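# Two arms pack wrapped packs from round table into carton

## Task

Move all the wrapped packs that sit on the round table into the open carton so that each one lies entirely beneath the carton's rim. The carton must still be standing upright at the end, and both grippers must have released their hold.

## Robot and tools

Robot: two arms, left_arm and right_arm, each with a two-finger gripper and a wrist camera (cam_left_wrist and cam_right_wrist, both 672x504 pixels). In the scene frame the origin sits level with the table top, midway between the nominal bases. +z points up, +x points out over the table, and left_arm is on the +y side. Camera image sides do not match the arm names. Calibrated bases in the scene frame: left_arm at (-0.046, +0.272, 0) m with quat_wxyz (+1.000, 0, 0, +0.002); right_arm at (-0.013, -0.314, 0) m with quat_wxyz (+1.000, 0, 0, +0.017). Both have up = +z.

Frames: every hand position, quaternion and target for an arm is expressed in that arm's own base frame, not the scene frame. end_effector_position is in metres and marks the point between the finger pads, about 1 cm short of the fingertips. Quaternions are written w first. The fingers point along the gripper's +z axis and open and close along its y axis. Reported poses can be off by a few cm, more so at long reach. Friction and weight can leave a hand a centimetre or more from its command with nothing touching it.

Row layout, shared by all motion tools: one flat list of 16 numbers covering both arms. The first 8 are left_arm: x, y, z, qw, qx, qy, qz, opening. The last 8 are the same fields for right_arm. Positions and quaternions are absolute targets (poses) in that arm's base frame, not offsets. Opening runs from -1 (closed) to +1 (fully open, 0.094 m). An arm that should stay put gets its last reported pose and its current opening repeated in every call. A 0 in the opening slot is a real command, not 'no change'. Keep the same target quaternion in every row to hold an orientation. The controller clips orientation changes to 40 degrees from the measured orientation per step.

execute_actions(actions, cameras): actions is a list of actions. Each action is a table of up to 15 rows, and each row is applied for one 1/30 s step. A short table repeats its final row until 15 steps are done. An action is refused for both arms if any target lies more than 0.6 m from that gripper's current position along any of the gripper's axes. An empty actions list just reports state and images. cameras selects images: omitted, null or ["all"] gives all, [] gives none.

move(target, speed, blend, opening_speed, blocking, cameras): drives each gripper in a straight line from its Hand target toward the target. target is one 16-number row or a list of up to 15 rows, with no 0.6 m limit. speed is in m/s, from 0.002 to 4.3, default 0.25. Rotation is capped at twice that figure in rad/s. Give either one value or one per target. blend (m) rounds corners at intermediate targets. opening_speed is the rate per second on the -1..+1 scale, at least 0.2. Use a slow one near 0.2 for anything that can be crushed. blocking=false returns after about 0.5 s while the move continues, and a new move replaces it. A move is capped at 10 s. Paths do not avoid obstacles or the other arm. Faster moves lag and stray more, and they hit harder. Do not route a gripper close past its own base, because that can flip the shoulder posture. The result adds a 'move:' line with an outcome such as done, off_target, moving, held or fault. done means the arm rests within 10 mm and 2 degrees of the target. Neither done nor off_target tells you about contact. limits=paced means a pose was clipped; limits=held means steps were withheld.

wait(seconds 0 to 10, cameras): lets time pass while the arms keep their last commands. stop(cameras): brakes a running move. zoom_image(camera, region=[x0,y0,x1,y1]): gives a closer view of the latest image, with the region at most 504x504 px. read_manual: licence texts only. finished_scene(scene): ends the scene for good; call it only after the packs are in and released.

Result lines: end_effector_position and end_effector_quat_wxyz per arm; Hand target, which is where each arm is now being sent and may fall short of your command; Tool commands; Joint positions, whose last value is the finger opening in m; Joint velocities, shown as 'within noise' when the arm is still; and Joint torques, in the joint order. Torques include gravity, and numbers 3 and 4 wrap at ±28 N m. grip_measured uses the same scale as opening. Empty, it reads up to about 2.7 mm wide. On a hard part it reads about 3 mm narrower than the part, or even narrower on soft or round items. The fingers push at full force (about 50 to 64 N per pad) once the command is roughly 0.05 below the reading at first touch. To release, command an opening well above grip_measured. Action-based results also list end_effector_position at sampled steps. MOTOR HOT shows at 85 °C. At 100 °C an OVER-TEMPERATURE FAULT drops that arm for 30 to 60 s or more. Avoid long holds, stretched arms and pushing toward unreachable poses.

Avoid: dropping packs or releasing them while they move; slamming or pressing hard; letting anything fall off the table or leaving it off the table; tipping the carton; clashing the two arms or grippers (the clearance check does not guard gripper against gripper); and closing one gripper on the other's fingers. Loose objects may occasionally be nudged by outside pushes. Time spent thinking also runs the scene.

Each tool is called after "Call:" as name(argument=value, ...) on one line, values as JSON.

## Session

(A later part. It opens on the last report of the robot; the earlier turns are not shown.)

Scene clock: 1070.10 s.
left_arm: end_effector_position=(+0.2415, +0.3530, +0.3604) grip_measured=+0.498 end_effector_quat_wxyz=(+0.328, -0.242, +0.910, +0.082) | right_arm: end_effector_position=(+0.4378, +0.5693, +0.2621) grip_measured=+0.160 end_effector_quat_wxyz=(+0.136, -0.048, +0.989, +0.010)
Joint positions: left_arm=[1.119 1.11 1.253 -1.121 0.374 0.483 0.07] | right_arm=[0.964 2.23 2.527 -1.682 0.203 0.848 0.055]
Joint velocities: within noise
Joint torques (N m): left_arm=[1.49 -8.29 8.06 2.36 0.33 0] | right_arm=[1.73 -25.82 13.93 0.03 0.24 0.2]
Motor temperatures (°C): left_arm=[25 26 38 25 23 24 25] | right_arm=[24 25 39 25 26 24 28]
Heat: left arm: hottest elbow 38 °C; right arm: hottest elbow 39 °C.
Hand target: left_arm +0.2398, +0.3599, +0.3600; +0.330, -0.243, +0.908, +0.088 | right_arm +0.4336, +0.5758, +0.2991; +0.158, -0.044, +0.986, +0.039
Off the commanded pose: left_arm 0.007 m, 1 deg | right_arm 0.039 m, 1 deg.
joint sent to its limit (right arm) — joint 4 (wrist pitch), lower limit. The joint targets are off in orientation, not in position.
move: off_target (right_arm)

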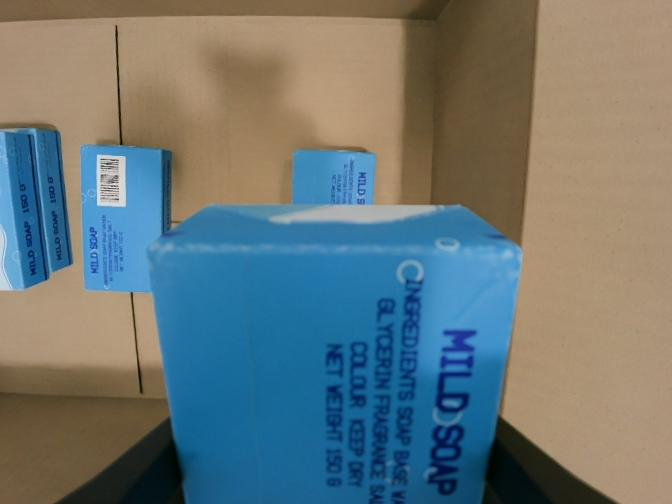

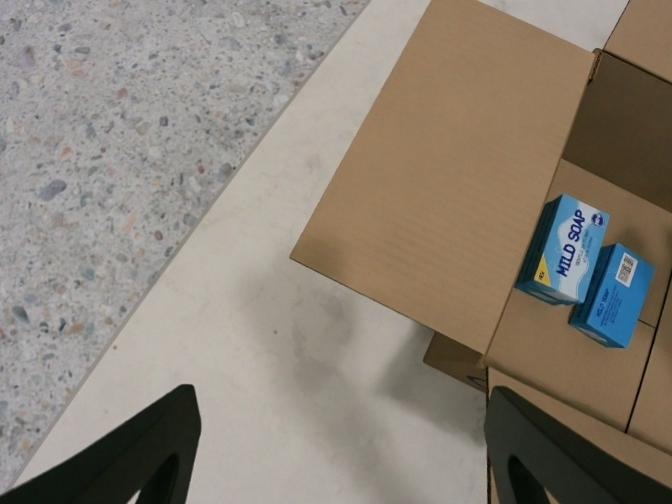

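Call:
move(target=[[0.24, 0.36, 0.36, 0.3303, -0.2432, 0.9077, 0.0885, 0.5, 0.455, 0.572, 0.19, 0.0523, -0.0262, 0.9983, 0.0014, 0], [0.24, 0.36, 0.36, 0.3303, -0.2432, 0.9077, 0.0885, 0.5, 0.455, 0.570, 0.11, 0.01745, -0.0262, 0.9995, 0.0005, 0], [0.24, 0.36, 0.36, 0.3303, -0.2432, 0.9077, 0.0885, 0.5, 0.455, 0.570, 0.066, 0.01745, -0.0262, 0.9995, 0.0005, 0]], speed=[0.2, 0.12, 0.05])

Scene clock: 1089.33 s.
left_arm: end_effector_position=(+0.2415, +0.3530, +0.3604) grip_measured=+0.498 end_effector_quat_wxyz=(+0.328, -0.242, +0.910, +0.082) | right_arm: end_effector_position=(+0.4470, +0.5749, +0.0730) grip_measured=+0.160 end_effector_quat_wxyz=(+0.017, -0.032, +0.999, -0.001)
Joint positions: left_arm=[1.119 1.11 1.253 -1.121 0.374 0.483 0.07] | right_arm=[0.917 2.378 2.313 -1.486 0.028 0.853 0.055]
Joint velocities: within noise
Joint torques (N m): left_arm=[1.08 -8.23 7.97 2.37 0.38 -0.05] | right_arm=[-0.15 -25.76 7.35 0.88 0.01 0.08]
Motor temperatures (°C): left_arm=[25 26 38 25 23 24 25] | right_arm=[24 26 41 25 26 24 28]
Heat: left arm: hottest elbow 38 °C; right arm: hottest elbow 41 °C.
Hand target: left_arm +0.2398, +0.3599, +0.3600; +0.330, -0.243, +0.908, +0.088 | right_arm +0.4548, +0.5699, +0.0660; +0.017, -0.026, +1.000, +0.000
Off the commanded pose: left_arm 0.007 m, 1 deg | right_arm 0.012 m, 1 deg.
move: off_target (right_arm)

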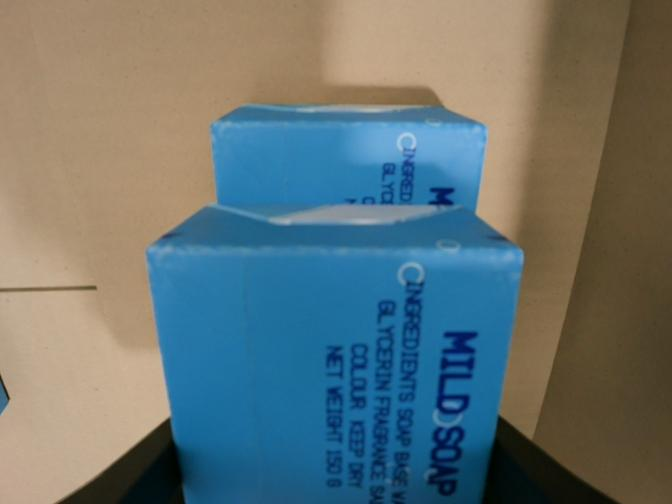

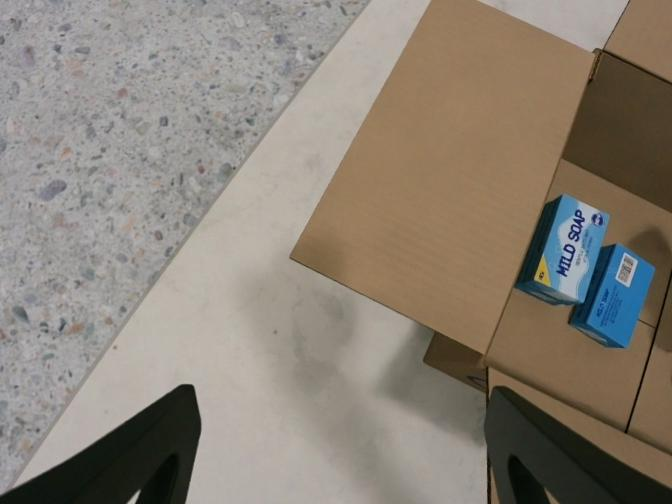

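Call:
move(target=[0.24, 0.36, 0.36, 0.3303, -0.2432, 0.9077, 0.0885, 0.5, 0.455, 0.570, 0.05, 0.01745, -0.0262, 0.9995, 0.0005, 0], speed=0.04, cameras=["cam_left_wrist"])

Scene clock: 1096.00 s.
left_arm: end_effector_position=(+0.2415, +0.3530, +0.3604) grip_measured=+0.498 end_effector_quat_wxyz=(+0.328, -0.242, +0.910, +0.082) | right_arm: end_effector_position=(+0.4482, +0.5765, +0.0714) grip_measured=+0.160 end_effector_quat_wxyz=(+0.024, -0.032, +0.999, +0.007)
Joint positions: left_arm=[1.119 1.11 1.253 -1.121 0.374 0.483 0.07] | right_arm=[0.917 2.365 2.285 -1.451 0.028 0.853 0.055]
Joint velocities: within noise
Joint torques (N m): left_arm=[0.91 -8.23 8.01 2.45 0.35 -0.01] | right_arm=[-0.15 -24.12 6.94 0.99 -0.01 0.08]
Motor temperatures (°C): left_arm=[25 26 38 25 23 24 25] | right_arm=[24 27 40 25 26 24 28]
Heat: left arm: hottest elbow 38 °C; right arm: hottest elbow 40 °C.
Hand target: left_arm +0.2398, +0.3599, +0.3600; +0.330, -0.243, +0.908, +0.088 | right_arm +0.4545, +0.5696, +0.0503; +0.017, -0.026, +1.000, +0.000
Off the commanded pose: left_arm 0.007 m, 1 deg | right_arm 0.023 m, 1 deg.
move: off_target (right_arm)
Images, in order (width x height): cam_left_wrist 672x504.

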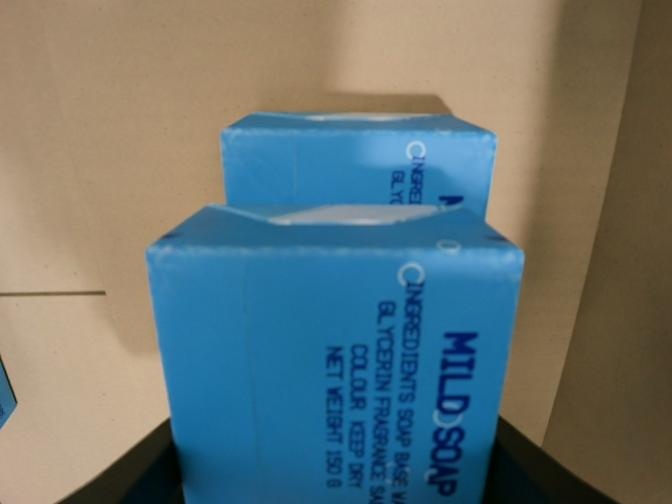

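Call:
move(target=[[0.24, 0.36, 0.36, 0.3303, -0.2432, 0.9077, 0.0885, 0.5, 0.455, 0.570, 0.066, 0.01745, -0.0262, 0.9995, 0.0005, 0], [0.24, 0.36, 0.36, 0.3303, -0.2432, 0.9077, 0.0885, 0.5, 0.455, 0.570, 0.066, 0.01745, -0.0262, 0.9995, 0.0005, 0.45], [0.24, 0.36, 0.36, 0.3303, -0.2432, 0.9077, 0.0885, 0.5, 0.45, 0.566, 0.30, 0.1045, -0.0262, 0.9942, 0.0025, 0.45], [0.24, 0.36, 0.36, 0.3303, -0.2432, 0.9077, 0.0885, 0.5, 0.40, 0.37, 0.44, 0.25, -0.25, 0.933, 0.067, 0.45], [0.24, 0.36, 0.36, 0.3303, -0.2432, 0.9077, 0.0885, 0.5, 0.33, 0.05, 0.40, 0.2164, 0.085, 0.9723, -0.0189, 0.45], [0.24, 0.36, 0.36, 0.3303, -0.2432, 0.9077, 0.0885, 0.5, 0.268, -0.127, 0.195, 0.0935, 0.4437, 0.89, -0.0466, 1]], speed=[0.05, 0.05, 0.25, 0.4, 0.4, 0.35], opening_speed=1.0, blend=[0, 0, 0.03, 0.05, 0.05, 0])

Scene clock: 1133.27 s.
left_arm: end_effector_position=(+0.2415, +0.3530, +0.3604) grip_measured=+0.498 end_effector_quat_wxyz=(+0.328, -0.242, +0.910, +0.082) | right_arm: end_effector_position=(+0.2655, -0.1223, +0.1953) grip_measured=+0.996 end_effector_quat_wxyz=(+0.088, +0.435, +0.895, -0.048)
Joint positions: left_arm=[1.119 1.11 1.253 -1.121 0.374 0.483 0.07] | right_arm=[-0.365 0.993 0.866 -1.276 0.11 0.53 0.094]
Joint velocities: within noise
Joint torques (N m): left_arm=[0.5 -8.29 7.92 2.45 0.39 -0.01] | right_arm=[-0.15 -4.01 8.68 1.01 0.04 0.17]
Motor temperatures (°C): left_arm=[25 26 38 25 23 24 25] | right_arm=[24 28 37 25 26 24 27]
Heat: left arm: hottest elbow 38 °C; right arm: hottest elbow 37 °C.
Hand target: left_arm +0.2398, +0.3599, +0.3600; +0.330, -0.243, +0.908, +0.088 | right_arm +0.2679, -0.1270, +0.1951; +0.093, +0.444, +0.890, -0.047
Off the commanded pose: left_arm 0.007 m, 1 deg | right_arm 0.005 m, 1 deg.
move: done; target 2's new opening was sent with right_arm's hand 0.011 m and 1 deg from that target

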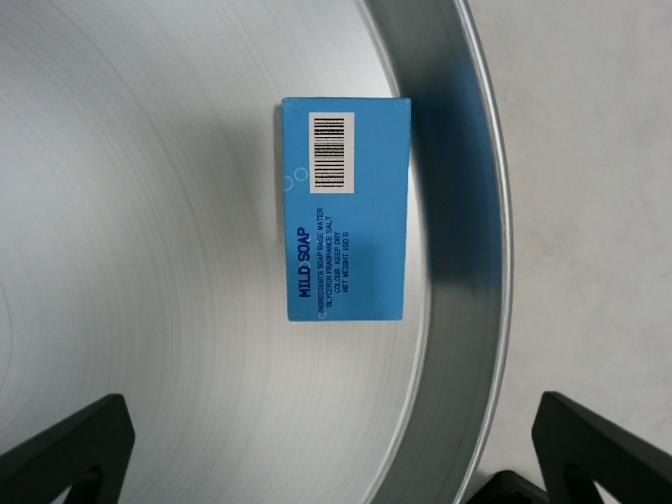

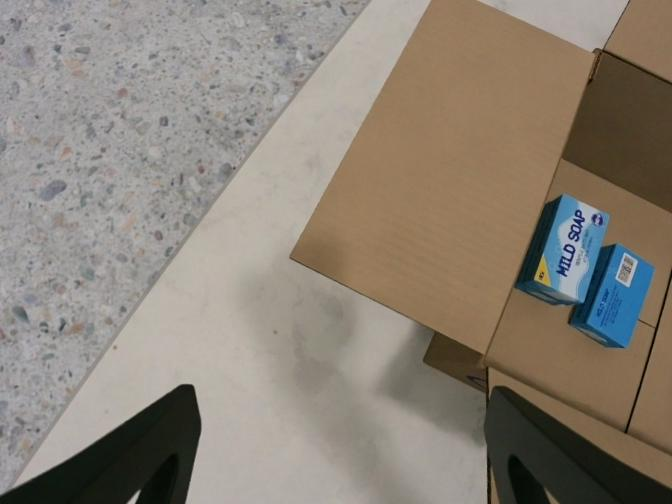

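Call:
move(target=[0.24, 0.36, 0.36, 0.3303, -0.2432, 0.9077, 0.0885, 0.5, 0.278, -0.1485, 0.103, 0.0936, 0.4408, 0.8915, -0.0463, 0.42], speed=0.15, cameras=["cam_left_wrist"])

Scene clock: 1167.47 s.
left_arm: end_effector_position=(+0.2415, +0.3530, +0.3604) grip_measured=+0.498 end_effector_quat_wxyz=(+0.328, -0.242, +0.910, +0.082) | right_arm: end_effector_position=(+0.2766, -0.1437, +0.1044) grip_measured=+0.423 end_effector_quat_wxyz=(+0.090, +0.439, +0.893, -0.046)
Joint positions: left_arm=[1.119 1.11 1.253 -1.121 0.374 0.483 0.07] | right_arm=[-0.423 1.124 0.704 -0.974 0.099 0.483 0.067]
Joint velocities: within noise
Joint torques (N m): left_arm=[1.03 -8.47 7.98 2.4 0.35 -0.02] | right_arm=[-0.21 -5.07 7.92 1.02 0.03 -0.03]
Motor temperatures (°C): left_arm=[25 26 38 25 23 24 24] | right_arm=[24 27 36 25 26 24 26]
Heat: left arm: hottest elbow 38 °C; right arm: hottest elbow 36 °C.
Hand target: left_arm +0.2398, +0.3599, +0.3600; +0.330, -0.243, +0.908, +0.088 | right_arm +0.2779, -0.1484, +0.1031; +0.094, +0.441, +0.892, -0.046
Off the commanded pose: left_arm 0.007 m, 1 deg | right_arm 0.005 m, 0 deg.
move: done
Images, in order (width x height): cam_left_wrist 672x504.

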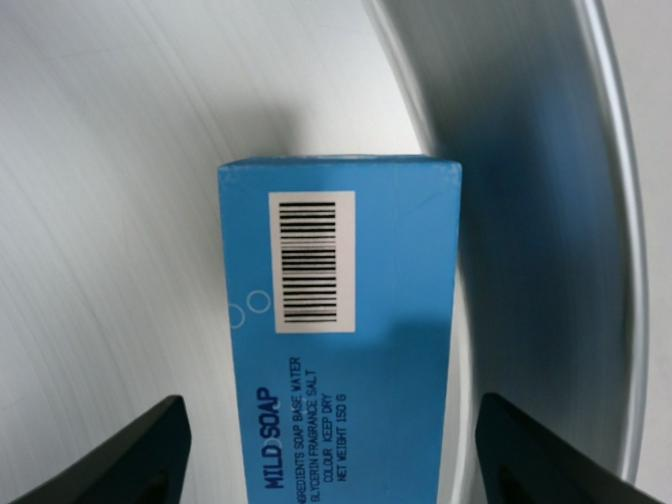

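Call:
move(target=[[0.24, 0.36, 0.36, 0.3303, -0.2432, 0.9077, 0.0885, 0.5, 0.2815, -0.1535, 0.068, 0.0936, 0.4408, 0.8915, -0.0463, 0.42], [0.24, 0.36, 0.36, 0.3303, -0.2432, 0.9077, 0.0885, 0.5, 0.2815, -0.1535, 0.068, 0.0936, 0.4408, 0.8915, -0.0463, 0], [0.24, 0.36, 0.36, 0.3303, -0.2432, 0.9077, 0.0885, 0.5, 0.274, -0.14, 0.25, 0.0936, 0.4408, 0.8915, -0.0463, 0], [0.24, 0.36, 0.36, 0.3303, -0.2432, 0.9077, 0.0885, 0.5, 0.32, 0.04, 0.42, 0.2156, 0.0851, 0.9726, -0.0189, 0], [0.24, 0.36, 0.36, 0.3303, -0.2432, 0.9077, 0.0885, 0.5, 0.37, 0.22, 0.46, 0.2549, -0.1677, 0.9512, 0.0449, 0], [0.24, 0.36, 0.36, 0.3303, -0.2432, 0.9077, 0.0885, 0.5, 0.40, 0.43, 0.44, 0.25, -0.25, 0.933, 0.067, 0], [0.24, 0.36, 0.36, 0.3303, -0.2432, 0.9077, 0.0885, 0.5, 0.445, 0.575, 0.27, 0.1218, -0.0346, 0.9919, 0.0043, 0]], speed=[0.1, 0.1, 0.2, 0.35, 0.4, 0.35, 0.3], opening_speed=0.8, blend=[0, 0, 0.03, 0.05, 0.05, 0.05, 0])

Scene clock: 1192.03 s.
left_arm: end_effector_position=(+0.2415, +0.3530, +0.3604) grip_measured=+0.498 end_effector_quat_wxyz=(+0.328, -0.242, +0.910, +0.082) | right_arm: end_effector_position=(+0.4461, +0.5666, +0.2302) grip_measured=+0.160 end_effector_quat_wxyz=(+0.116, -0.041, +0.992, -0.005)
Joint positions: left_arm=[1.119 1.11 1.253 -1.121 0.374 0.483 0.07] | right_arm=[0.949 2.267 2.514 -1.681 0.189 0.853 0.055]
Joint velocities: within noise
Joint torques (N m): left_arm=[1.14 -9.41 7.99 2.33 0.35 0] | right_arm=[1.73 -26.58 13.78 -0.08 0.18 0.19]
Motor temperatures (°C): left_arm=[25 25 37 25 23 24 24] | right_arm=[24 27 36 25 26 24 26]
Heat: left arm: hottest elbow 37 °C; right arm: hottest elbow 36 °C.
Hand target: left_arm +0.2398, +0.3599, +0.3600; +0.330, -0.243, +0.908, +0.088 | right_arm +0.4436, +0.5729, +0.2693; +0.138, -0.037, +0.989, +0.024
Off the commanded pose: left_arm 0.007 m, 1 deg | right_arm 0.041 m, 1 deg.
joint sent to its limit (right arm) — joint 4 (wrist pitch), lower limit. The joint targets are off in orientation, not in position.
move: off_target (right_arm)

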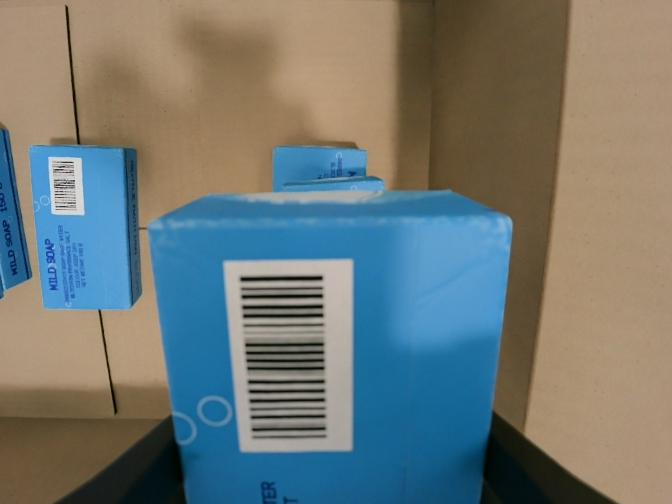

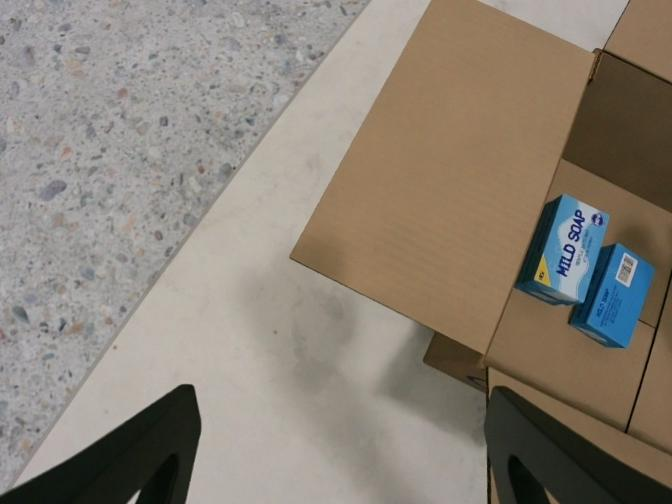

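Call:
move(target=[[0.24, 0.36, 0.36, 0.3303, -0.2432, 0.9077, 0.0885, 0.5, 0.455, 0.572, 0.18, 0.1045, -0.0261, 0.9942, 0.0027, 0], [0.24, 0.36, 0.36, 0.3303, -0.2432, 0.9077, 0.0885, 0.5, 0.455, 0.571, 0.135, 0.1045, -0.0261, 0.9942, 0.0027, 0], [0.24, 0.36, 0.36, 0.3303, -0.2432, 0.9077, 0.0885, 0.5, 0.455, 0.571, 0.105, 0.1045, -0.0261, 0.9942, 0.0027, 0]], speed=[0.15, 0.1, 0.04], cameras=["cam_left_wrist"])

Scene clock: 1201.33 s.
left_arm: end_effector_position=(+0.2415, +0.3530, +0.3604) grip_measured=+0.498 end_effector_quat_wxyz=(+0.328, -0.242, +0.910, +0.082) | right_arm: end_effector_position=(+0.4459, +0.5740, +0.1001) grip_measured=+0.160 end_effector_quat_wxyz=(+0.099, -0.037, +0.994, -0.005)
Joint positions: left_arm=[1.119 1.11 1.253 -1.121 0.374 0.483 0.07] | right_arm=[0.949 2.273 2.185 -1.37 0.162 0.866 0.055]
Joint velocities: within noise
Joint torques (N m): left_arm=[0.91 -9.23 8.08 2.43 0.35 0.01] | right_arm=[-0.26 -25.99 8.35 0.83 0.11 0.19]
Motor temperatures (°C): left_arm=[25 25 37 25 23 24 24] | right_arm=[24 28 38 25 26 24 27]
Heat: left arm: hottest elbow 37 °C; right arm: hottest elbow 38 °C.
Hand target: left_arm +0.2398, +0.3599, +0.3600; +0.330, -0.243, +0.908, +0.088 | right_arm +0.4549, +0.5709, +0.1051; +0.104, -0.026, +0.994, +0.003
Off the commanded pose: left_arm 0.007 m, 1 deg | right_arm 0.011 m, 2 deg.
move: off_target (right_arm)
Images, in order (width x height): cam_left_wrist 672x504.

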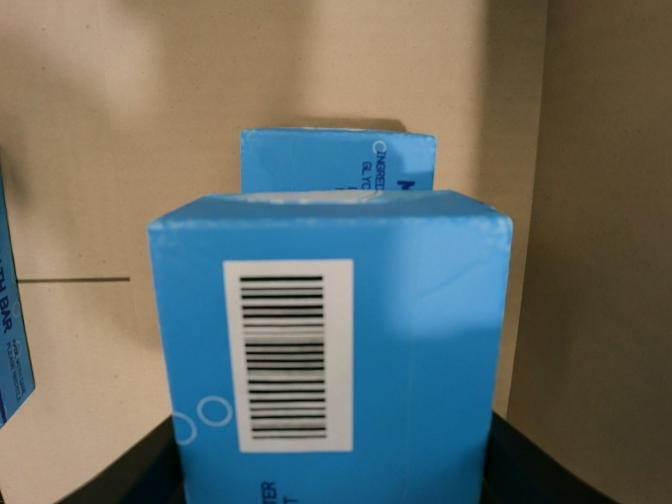

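Call:
move(target=[0.24, 0.36, 0.36, 0.3303, -0.2432, 0.9077, 0.0885, 0.5, 0.455, 0.572, 0.085, 0.1045, -0.0261, 0.9942, 0.0027, 0], speed=0.04, cameras=["cam_left_wrist"])

Scene clock: 1214.43 s.
left_arm: end_effector_position=(+0.2415, +0.3530, +0.3604) grip_measured=+0.498 end_effector_quat_wxyz=(+0.328, -0.242, +0.910, +0.082) | right_arm: end_effector_position=(+0.4471, +0.5757, +0.0979) grip_measured=+0.160 end_effector_quat_wxyz=(+0.104, -0.036, +0.994, +0.002)
Joint positions: left_arm=[1.119 1.11 1.253 -1.121 0.374 0.483 0.07] | right_arm=[0.949 2.264 2.162 -1.336 0.162 0.866 0.055]
Joint velocities: within noise
Joint torques (N m): left_arm=[0.79 -8.41 7.98 2.45 0.35 -0.03] | right_arm=[-0.03 -23.82 7.32 1.36 0.11 0.19]
Motor temperatures (°C): left_arm=[25 25 37 25 23 24 24] | right_arm=[24 30 37 25 26 24 27]
Heat: left arm: hottest elbow 37 °C; right arm: hottest elbow 37 °C.
Hand target: left_arm +0.2398, +0.3599, +0.3600; +0.330, -0.243, +0.908, +0.088 | right_arm +0.4547, +0.5717, +0.0850; +0.104, -0.026, +0.994, +0.002
Off the commanded pose: left_arm 0.007 m, 1 deg | right_arm 0.016 m, 1 deg.
move: off_target (right_arm)
Images, in order (width x height): cam_left_wrist 672x504.

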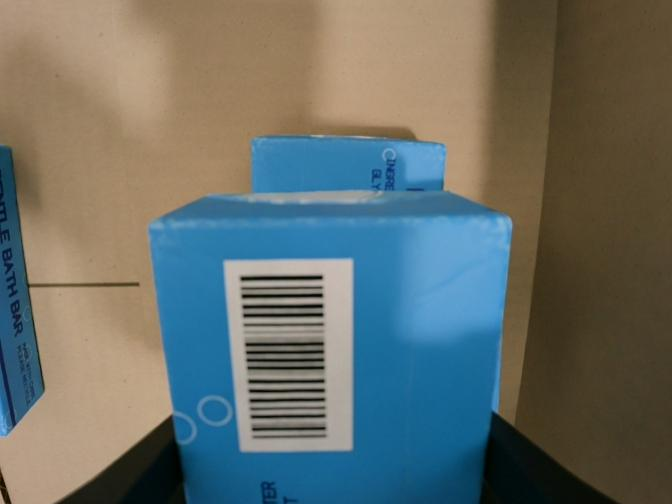

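Call:
move(target=[[0.24, 0.36, 0.36, 0.3303, -0.2432, 0.9077, 0.0885, 0.5, 0.455, 0.572, 0.077, 0.1045, -0.0261, 0.9942, 0.0027, 0], [0.24, 0.36, 0.36, 0.3303, -0.2432, 0.9077, 0.0885, 0.5, 0.455, 0.572, 0.092, 0.1045, -0.0261, 0.9942, 0.0027, 0], [0.24, 0.36, 0.36, 0.3303, -0.2432, 0.9077, 0.0885, 0.5, 0.455, 0.572, 0.092, 0.1045, -0.0261, 0.9942, 0.0027, 0.4], [0.24, 0.36, 0.36, 0.3303, -0.2432, 0.9077, 0.0885, 0.5, 0.445, 0.568, 0.30, 0.1045, -0.0261, 0.9942, 0.0027, 0.4], [0.24, 0.36, 0.38, 0.3303, -0.2432, 0.9077, 0.0885, 0.5, 0.40, 0.37, 0.45, 0.25, -0.25, 0.933, 0.067, 0.4], [0.33, 0.08, 0.50, 0.329, 0, 0.944, 0, 0.5, 0.32, 0.05, 0.42, 0.2604, -0.4769, 0.8259, 0.1504, 0.4]], speed=[0.04, 0.04, 0.05, 0.2, 0.35, 0.35], opening_speed=0.8, blend=[0, 0, 0, 0.03, 0.05, 0])

Scene clock: 1233.83 s.
left_arm: end_effector_position=(+0.3280, +0.0833, +0.4774) grip_measured=+0.498 end_effector_quat_wxyz=(+0.312, +0.000, +0.950, -0.004) | right_arm: end_effector_position=(+0.3178, +0.0542, +0.4090) grip_measured=+0.397 end_effector_quat_wxyz=(+0.252, -0.477, +0.827, +0.157)
Joint positions: left_arm=[0.36 0.987 1.517 -1.499 0.217 0.292 0.07] | right_arm=[-0.114 1.06 1.402 -1.665 -0.555 -1.089 0.066]
Joint velocities: within noise
Joint torques (N m): left_arm=[-1.14 -5.48 11.23 1.42 0.14 -0.21] | right_arm=[-0.15 -4.89 10.89 0.09 -0.41 -0.02]
Motor temperatures (°C): left_arm=[25 25 38 25 23 24 24] | right_arm=[24 31 36 25 26 24 27]
Heat: left arm: hottest elbow 38 °C; right arm: hottest elbow 36 °C.
Hand target: left_arm +0.3293, +0.0799, +0.4994; +0.330, +0.000, +0.944, +0.000 | right_arm +0.3197, +0.0502, +0.4199; +0.261, -0.477, +0.826, +0.150
Off the commanded pose: left_arm 0.023 m, 2 deg | right_arm 0.012 m, 1 deg.
move: off_target (left_arm, right_arm); target 3's new opening was sent with right_arm's hand 0.011 m and 1 deg from that target

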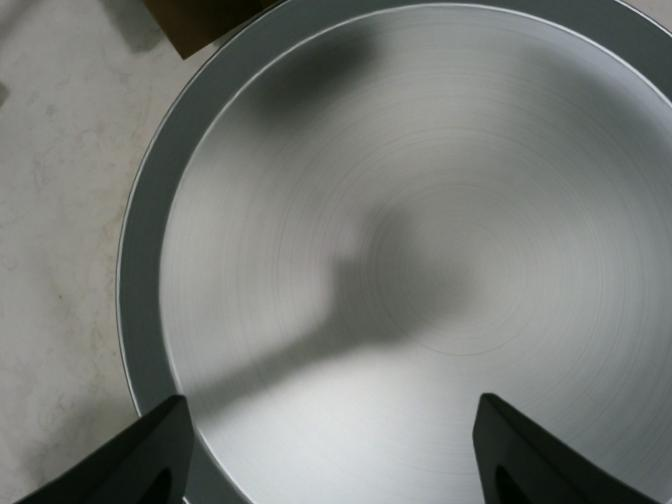

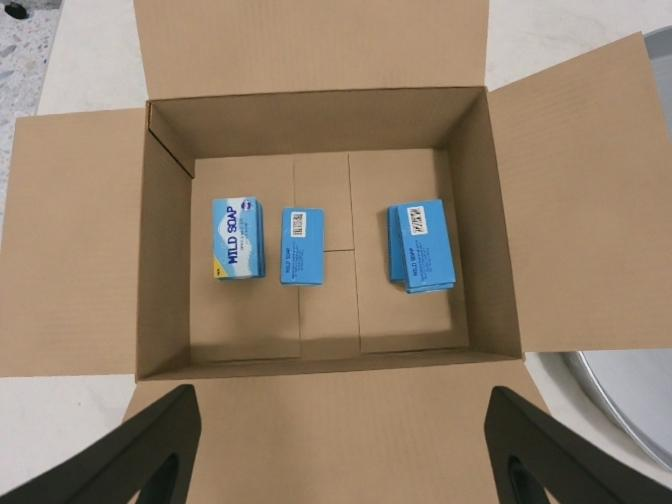

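Call:
move(target=[0.33, 0.08, 0.50, 0.329, 0, 0.944, 0, 0.5, 0.28, 0.03, 0.31, 0.0436, 0, 0.999, 0, 0.4], speed=0.35)

Call:
zoom_image(camera="cam_right_wrist", region=[180, 120, 520, 370])

Scene clock: 1247.07 s.
left_arm: end_effector_position=(+0.3279, +0.0832, +0.4774) grip_measured=+0.498 end_effector_quat_wxyz=(+0.312, +0.000, +0.950, -0.004) | right_arm: end_effector_position=(+0.2820, +0.0268, +0.3119) grip_measured=+0.397 end_effector_quat_wxyz=(+0.052, +0.002, +0.999, +0.001)
Joint positions: left_arm=[0.36 0.987 1.517 -1.499 0.217 0.291 0.07] | right_arm=[0.101 1.021 1.199 -1.645 0.008 0.104 0.066]
Joint velocities: within noise
Joint torques (N m): left_arm=[-0.91 -5.01 11.15 1.5 0.12 -0.24] | right_arm=[1.96 -4.37 8.5 -0.12 0.08 0.19]
Motor temperatures (°C): left_arm=[25 25 40 25 23 24 24] | right_arm=[24 30 36 25 26 24 26]
Heat: left arm: hottest elbow 40 °C; right arm: hottest elbow 36 °C.
Hand target: left_arm +0.3292, +0.0799, +0.4994; +0.329, +0.000, +0.944, +0.000 | right_arm +0.2800, +0.0299, +0.3101; +0.044, +0.000, +0.999, +0.000
Off the commanded pose: left_arm 0.023 m, 2 deg | right_arm 0.004 m, 1 deg.
move: off_target (left_arm)

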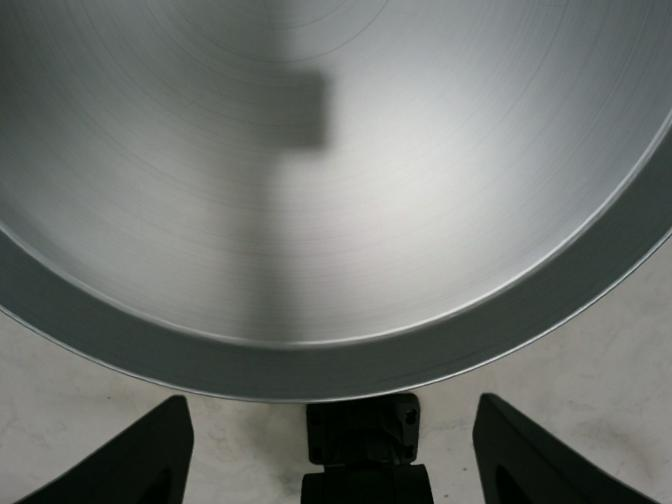

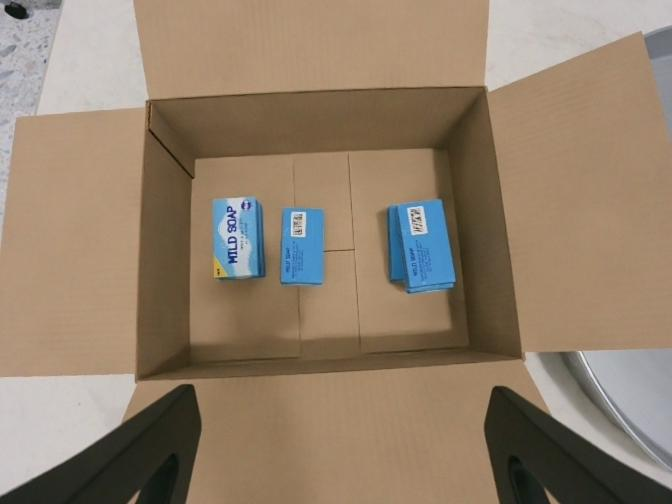

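Scaled by 1.482 from the camera's 672x504 image, which has a finer 960x720 frame.

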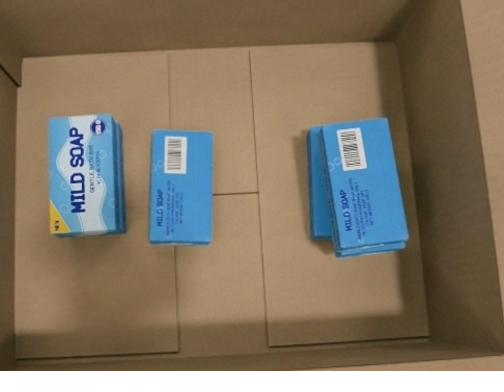

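Call:
finished_scene(scene=1)

The scene is finished: the task was done.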